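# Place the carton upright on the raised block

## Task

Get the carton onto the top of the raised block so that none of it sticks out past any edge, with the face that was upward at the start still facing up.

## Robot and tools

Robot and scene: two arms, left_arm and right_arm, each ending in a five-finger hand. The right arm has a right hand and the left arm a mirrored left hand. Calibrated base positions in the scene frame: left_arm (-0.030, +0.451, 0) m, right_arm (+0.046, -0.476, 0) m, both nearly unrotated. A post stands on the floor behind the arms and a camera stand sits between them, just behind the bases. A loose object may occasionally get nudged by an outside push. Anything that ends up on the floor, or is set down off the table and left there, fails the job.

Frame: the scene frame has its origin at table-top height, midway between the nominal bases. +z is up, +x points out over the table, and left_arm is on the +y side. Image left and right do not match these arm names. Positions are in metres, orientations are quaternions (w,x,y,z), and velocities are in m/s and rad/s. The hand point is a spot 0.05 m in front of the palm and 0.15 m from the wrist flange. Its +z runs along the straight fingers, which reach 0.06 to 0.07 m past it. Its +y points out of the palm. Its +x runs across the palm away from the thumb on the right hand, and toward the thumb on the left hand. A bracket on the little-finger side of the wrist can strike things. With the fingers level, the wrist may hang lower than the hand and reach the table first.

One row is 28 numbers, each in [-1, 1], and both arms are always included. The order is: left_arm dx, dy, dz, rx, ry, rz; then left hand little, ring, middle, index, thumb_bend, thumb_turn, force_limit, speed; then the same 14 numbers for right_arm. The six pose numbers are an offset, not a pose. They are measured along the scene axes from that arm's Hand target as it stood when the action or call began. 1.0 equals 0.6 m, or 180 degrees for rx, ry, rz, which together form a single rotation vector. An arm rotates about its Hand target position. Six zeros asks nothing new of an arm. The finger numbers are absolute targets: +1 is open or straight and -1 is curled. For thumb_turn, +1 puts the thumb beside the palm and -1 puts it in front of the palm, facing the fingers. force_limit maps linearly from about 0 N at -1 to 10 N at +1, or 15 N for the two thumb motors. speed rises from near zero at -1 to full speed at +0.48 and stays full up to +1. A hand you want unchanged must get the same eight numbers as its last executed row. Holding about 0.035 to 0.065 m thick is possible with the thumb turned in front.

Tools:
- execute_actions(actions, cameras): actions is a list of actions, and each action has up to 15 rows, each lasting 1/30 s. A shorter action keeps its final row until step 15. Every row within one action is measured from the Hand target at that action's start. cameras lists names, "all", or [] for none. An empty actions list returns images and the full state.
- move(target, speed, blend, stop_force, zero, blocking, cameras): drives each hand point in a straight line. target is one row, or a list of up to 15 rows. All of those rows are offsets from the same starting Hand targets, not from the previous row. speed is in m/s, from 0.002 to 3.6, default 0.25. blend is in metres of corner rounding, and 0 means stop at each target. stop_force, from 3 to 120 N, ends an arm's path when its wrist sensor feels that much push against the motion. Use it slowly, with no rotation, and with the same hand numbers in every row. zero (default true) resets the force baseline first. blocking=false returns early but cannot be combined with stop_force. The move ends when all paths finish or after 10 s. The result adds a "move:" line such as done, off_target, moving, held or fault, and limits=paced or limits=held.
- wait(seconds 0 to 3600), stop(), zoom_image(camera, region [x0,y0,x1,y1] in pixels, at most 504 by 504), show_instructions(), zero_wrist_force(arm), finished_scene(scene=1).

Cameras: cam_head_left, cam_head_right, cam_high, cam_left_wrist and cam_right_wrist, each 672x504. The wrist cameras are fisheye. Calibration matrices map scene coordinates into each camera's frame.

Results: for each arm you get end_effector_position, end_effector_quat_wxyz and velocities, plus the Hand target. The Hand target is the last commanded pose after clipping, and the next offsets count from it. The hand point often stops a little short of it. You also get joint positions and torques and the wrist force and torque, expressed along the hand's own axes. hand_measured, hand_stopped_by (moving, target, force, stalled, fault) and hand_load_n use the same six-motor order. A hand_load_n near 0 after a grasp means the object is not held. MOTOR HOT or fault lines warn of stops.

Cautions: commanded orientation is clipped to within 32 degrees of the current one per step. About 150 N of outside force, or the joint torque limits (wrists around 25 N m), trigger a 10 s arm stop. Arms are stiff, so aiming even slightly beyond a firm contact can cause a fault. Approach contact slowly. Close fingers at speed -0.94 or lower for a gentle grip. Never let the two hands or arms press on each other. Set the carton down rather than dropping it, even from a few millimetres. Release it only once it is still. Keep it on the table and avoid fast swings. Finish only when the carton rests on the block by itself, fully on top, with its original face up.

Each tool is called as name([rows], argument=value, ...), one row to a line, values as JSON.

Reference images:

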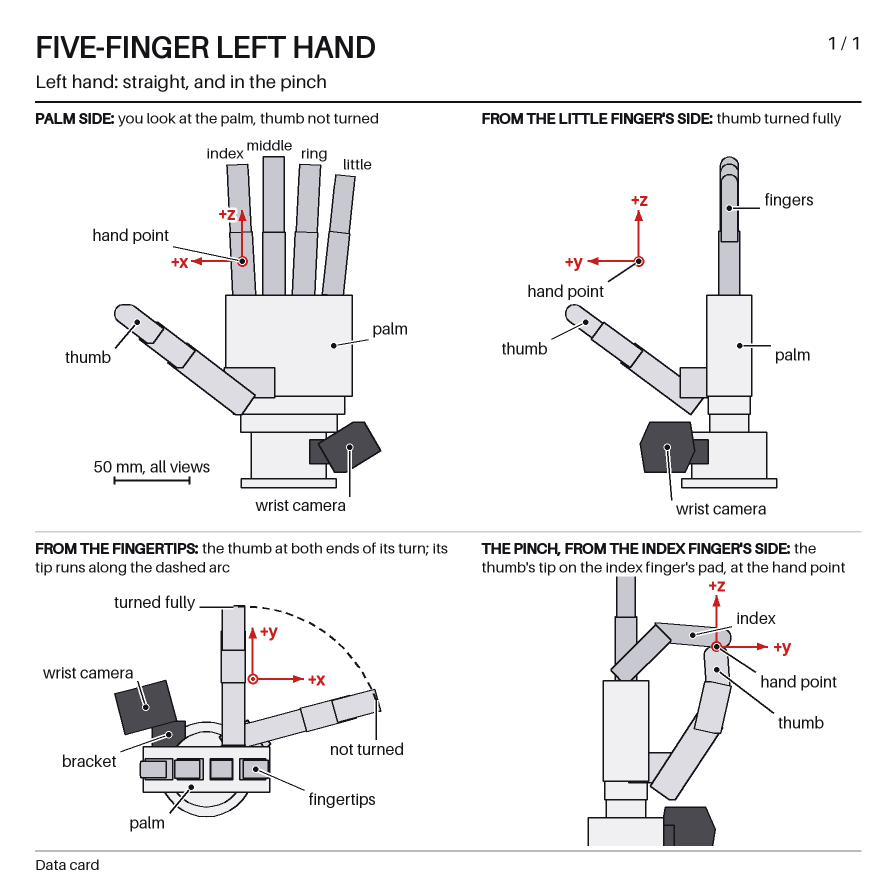

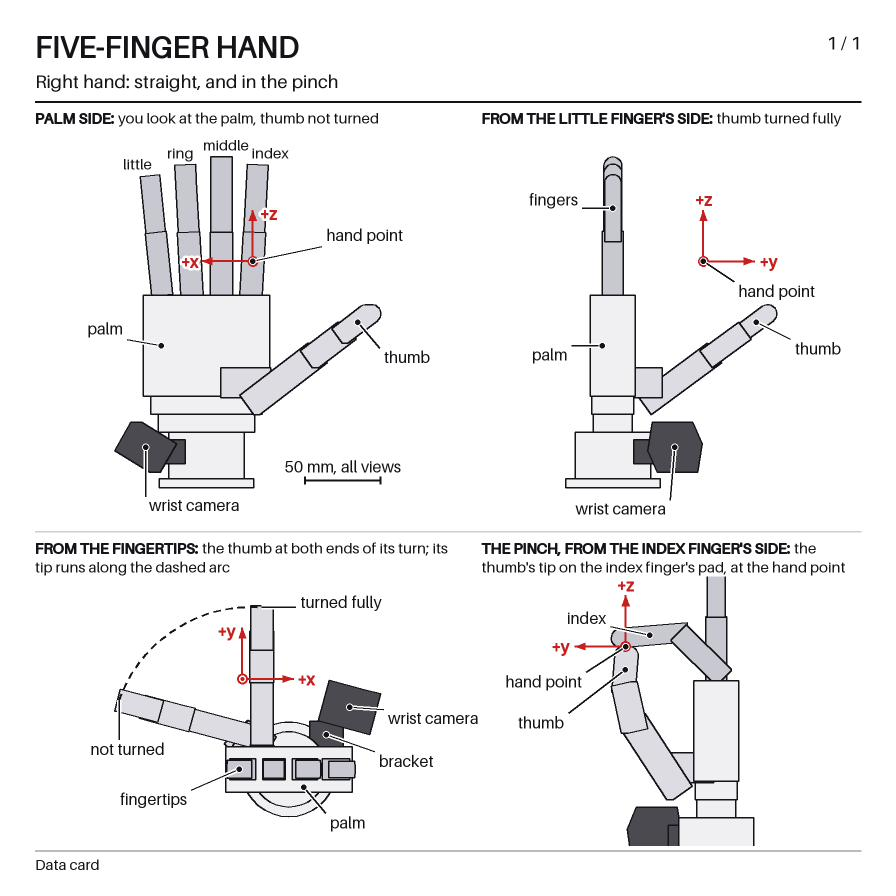

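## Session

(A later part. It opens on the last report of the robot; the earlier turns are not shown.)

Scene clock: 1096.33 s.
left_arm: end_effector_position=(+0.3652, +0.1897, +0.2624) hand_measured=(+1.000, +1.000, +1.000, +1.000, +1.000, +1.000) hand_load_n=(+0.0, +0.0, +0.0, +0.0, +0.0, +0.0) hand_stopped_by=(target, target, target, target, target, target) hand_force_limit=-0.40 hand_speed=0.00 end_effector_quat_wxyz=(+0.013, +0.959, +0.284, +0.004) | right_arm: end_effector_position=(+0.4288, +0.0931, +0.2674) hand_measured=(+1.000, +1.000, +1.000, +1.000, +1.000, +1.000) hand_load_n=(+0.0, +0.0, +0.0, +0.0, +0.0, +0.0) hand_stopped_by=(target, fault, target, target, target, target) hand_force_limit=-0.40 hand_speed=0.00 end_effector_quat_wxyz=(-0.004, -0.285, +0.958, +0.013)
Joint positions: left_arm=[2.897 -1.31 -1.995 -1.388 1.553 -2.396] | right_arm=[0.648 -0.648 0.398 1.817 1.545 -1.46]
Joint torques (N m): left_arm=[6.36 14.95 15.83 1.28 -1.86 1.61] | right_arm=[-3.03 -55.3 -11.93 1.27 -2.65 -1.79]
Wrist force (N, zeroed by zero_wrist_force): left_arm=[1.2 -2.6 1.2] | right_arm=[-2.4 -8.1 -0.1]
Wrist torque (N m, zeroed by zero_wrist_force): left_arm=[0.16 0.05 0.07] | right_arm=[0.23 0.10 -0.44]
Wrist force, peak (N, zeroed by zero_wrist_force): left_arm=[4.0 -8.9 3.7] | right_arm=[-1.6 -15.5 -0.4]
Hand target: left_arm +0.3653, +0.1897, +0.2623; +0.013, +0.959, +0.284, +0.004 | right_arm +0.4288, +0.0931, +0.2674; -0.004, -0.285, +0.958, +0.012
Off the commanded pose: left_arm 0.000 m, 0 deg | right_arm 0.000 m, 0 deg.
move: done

move(target=[-0.0092,0.0139,0,0,0,0,1,1,1,1,1,1,-0.4,0.0,0.0092,-0.0139,0,0,0,0,1,1,1,1,1,1,-0.4,0.0], speed=0.01)

move(target=[-0.037,0.0556,0,0,0,0,1,1,1,1,1,1,-0.4,0.0,0.037,-0.0556,0,0,0,0,1,1,1,1,1,1,-0.4,0.0], speed=0.05, cameras=["all"])

Scene clock: 1101.43 s.
left_arm: end_effector_position=(+0.3597, +0.1981, +0.2623) hand_measured=(+1.000, +1.000, +1.000, +1.000, +1.000, +1.000) hand_load_n=(+0.0, +0.0, +0.0, +0.0, -0.5, +0.0) hand_stopped_by=(target, target, target, target, target, target) hand_force_limit=-0.40 hand_speed=0.00 end_effector_quat_wxyz=(+0.013, +0.959, +0.284, +0.004) | right_arm: end_effector_position=(+0.4344, +0.0846, +0.2674) hand_measured=(+1.000, +1.000, +1.000, +1.000, +1.000, +1.000) hand_load_n=(+0.0, +0.0, +0.0, +0.0, -0.5, +0.0) hand_stopped_by=(target, fault, target, target, target, target) hand_force_limit=-0.40 hand_speed=0.00 end_effector_quat_wxyz=(-0.004, -0.285, +0.958, +0.012)
Joint positions: left_arm=[2.916 -1.285 -2.013 -1.396 1.553 -2.378] | right_arm=[0.632 -0.665 0.432 1.802 1.545 -1.476]
Joint torques (N m): left_arm=[-7.08 6.5 25.34 1.08 -2.69 0.15] | right_arm=[6.11 -46.37 -24.9 1.84 -1.69 -0.39]
Wrist force (N, zeroed by zero_wrist_force): left_arm=[-0.3 1.2 -0.5] | right_arm=[-0.2 1.5 0.9]
Wrist torque (N m, zeroed by zero_wrist_force): left_arm=[0.33 0.05 -0.03] | right_arm=[0.26 -0.02 0.09]
Wrist force, peak (N, zeroed by zero_wrist_force): left_arm=[1.4 -3.0 1.1] | right_arm=[-2.4 -8.2 0.3]
Hand target: left_arm +0.3597, +0.1980, +0.2623; +0.013, +0.959, +0.284, +0.004 | right_arm +0.4343, +0.0847, +0.2674; -0.004, -0.285, +0.958, +0.012
Off the commanded pose: left_arm 0.000 m, 0 deg | right_arm 0.000 m, 0 deg.
move: done

Scene clock: 1102.57 s.
left_arm: end_effector_position=(+0.3375, +0.2314, +0.2622) hand_measured=(+1.000, +1.000, +1.000, +1.000, +1.000, +1.000) hand_load_n=(+0.0, +0.0, +0.0, +0.0, +0.0, +0.0) hand_stopped_by=(target, target, target, target, target, target) hand_force_limit=-0.40 hand_speed=0.00 end_effector_quat_wxyz=(+0.013, +0.959, +0.284, +0.004) | right_arm: end_effector_position=(+0.4566, +0.0513, +0.2674) hand_measured=(+1.000, +1.000, +1.000, +1.000, +1.000, +1.000) hand_load_n=(+0.0, +0.0, +0.0, +0.0, +0.0, +0.0) hand_stopped_by=(target, fault, target, target, target, target) hand_force_limit=-0.40 hand_speed=0.00 end_effector_quat_wxyz=(-0.003, -0.285, +0.958, +0.013)
Joint positions: left_arm=[2.998 -1.183 -2.078 -1.435 1.551 -2.296] | right_arm=[0.567 -0.72 0.532 1.757 1.545 -1.541]
Joint torques (N m): left_arm=[-10.13 0.83 33.71 4.51 -2.47 -2.35] | right_arm=[10.49 -36.85 -31.77 3.89 -1.72 2.69]
Wrist force (N, zeroed by zero_wrist_force): left_arm=[-0.2 1.0 -0.5] | right_arm=[-0.4 1.5 0.8]
Wrist torque (N m, zeroed by zero_wrist_force): left_arm=[0.33 0.03 0.13] | right_arm=[0.27 0.00 0.00]
Wrist force, peak (N, zeroed by zero_wrist_force): left_arm=[-0.4 1.6 -0.8] | right_arm=[-0.2 2.3 1.0]
Hand target: left_arm +0.3375, +0.2314, +0.2623; +0.013, +0.959, +0.284, +0.004 | right_arm +0.4565, +0.0514, +0.2674; -0.004, -0.285, +0.958, +0.012
Off the commanded pose: left_arm 0.000 m, 0 deg | right_arm 0.000 m, 0 deg.
move: done
cam_left_wrist: T_world_to_cam=[[-0.35538, 0.93405, -0.0355, -0.09074], [0.77349, 0.31519, 0.54988, -0.49003], [0.5248, 0.16796, -0.83449, 0.1154]] pos_world=[0.28622, 0.21983, 0.36254]
cam_right_wrist: T_world_to_cam=[[-0.75085, 0.66011, -0.02194, 0.32022], [0.5755, 0.67019, 0.46867, -0.41307], [0.32407, 0.33927, -0.8831, 0.19144]] pos_world=[0.41611, 0.00051, 0.36968]

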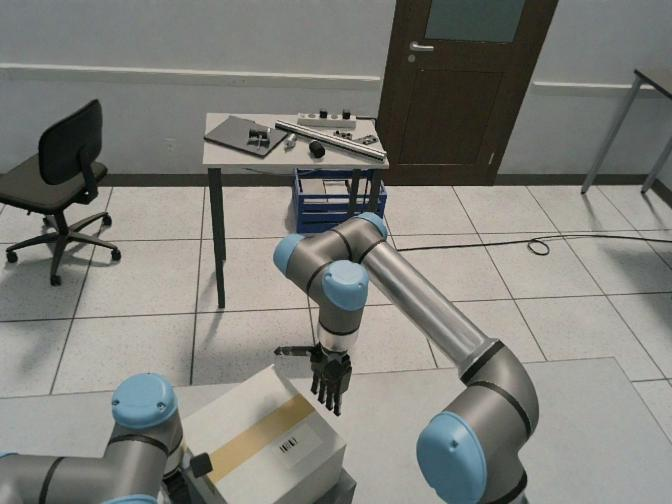

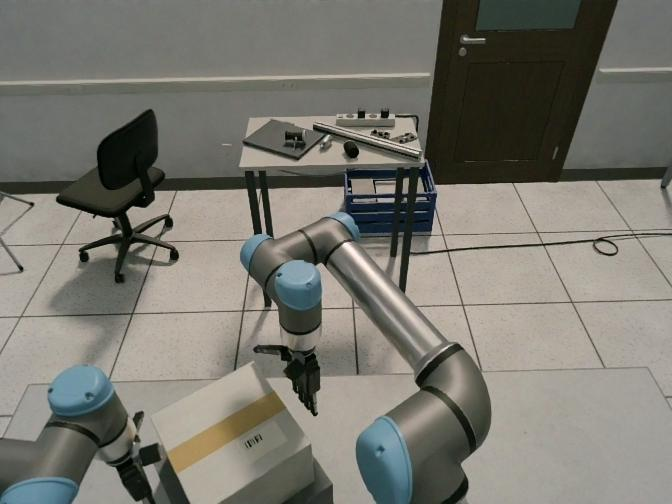

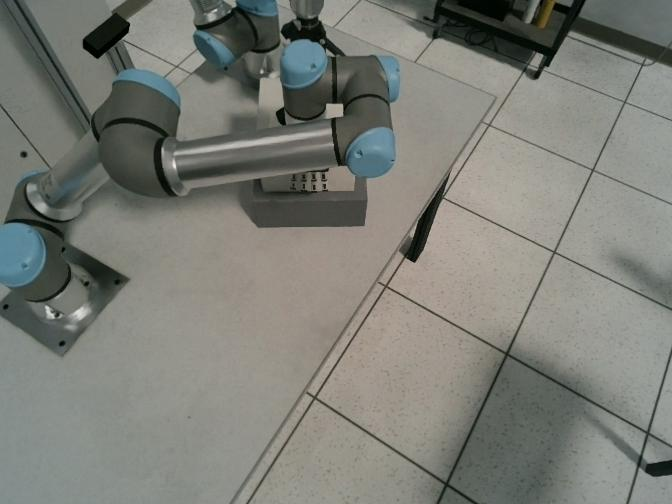

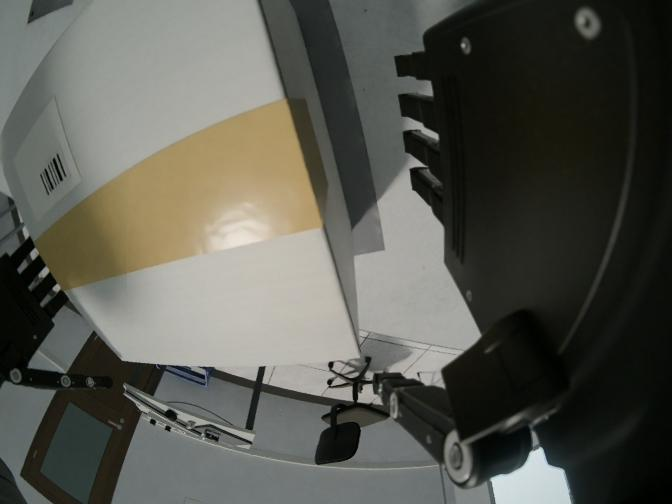

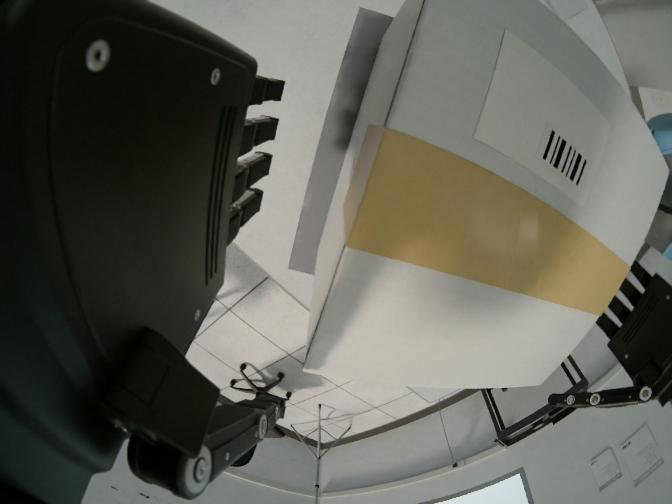

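zoom_image(camera="cam_left_wrist", region=[240, 0, 440, 380])

zoom_image(camera="cam_right_wrist", region=[250, 0, 440, 400])

Scaled by 1.326 from the camera's image (finer frame: 960x720).

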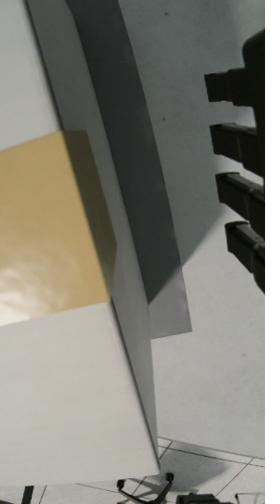

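Scaled by 1.260 from the camera's image (finer frame: 960x720).

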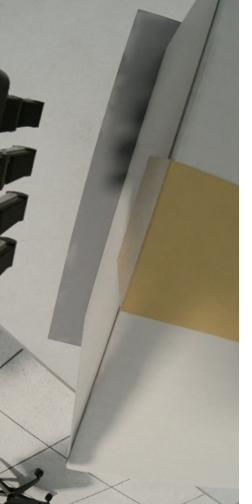

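finished_scene()

The scene is finished: the task was done.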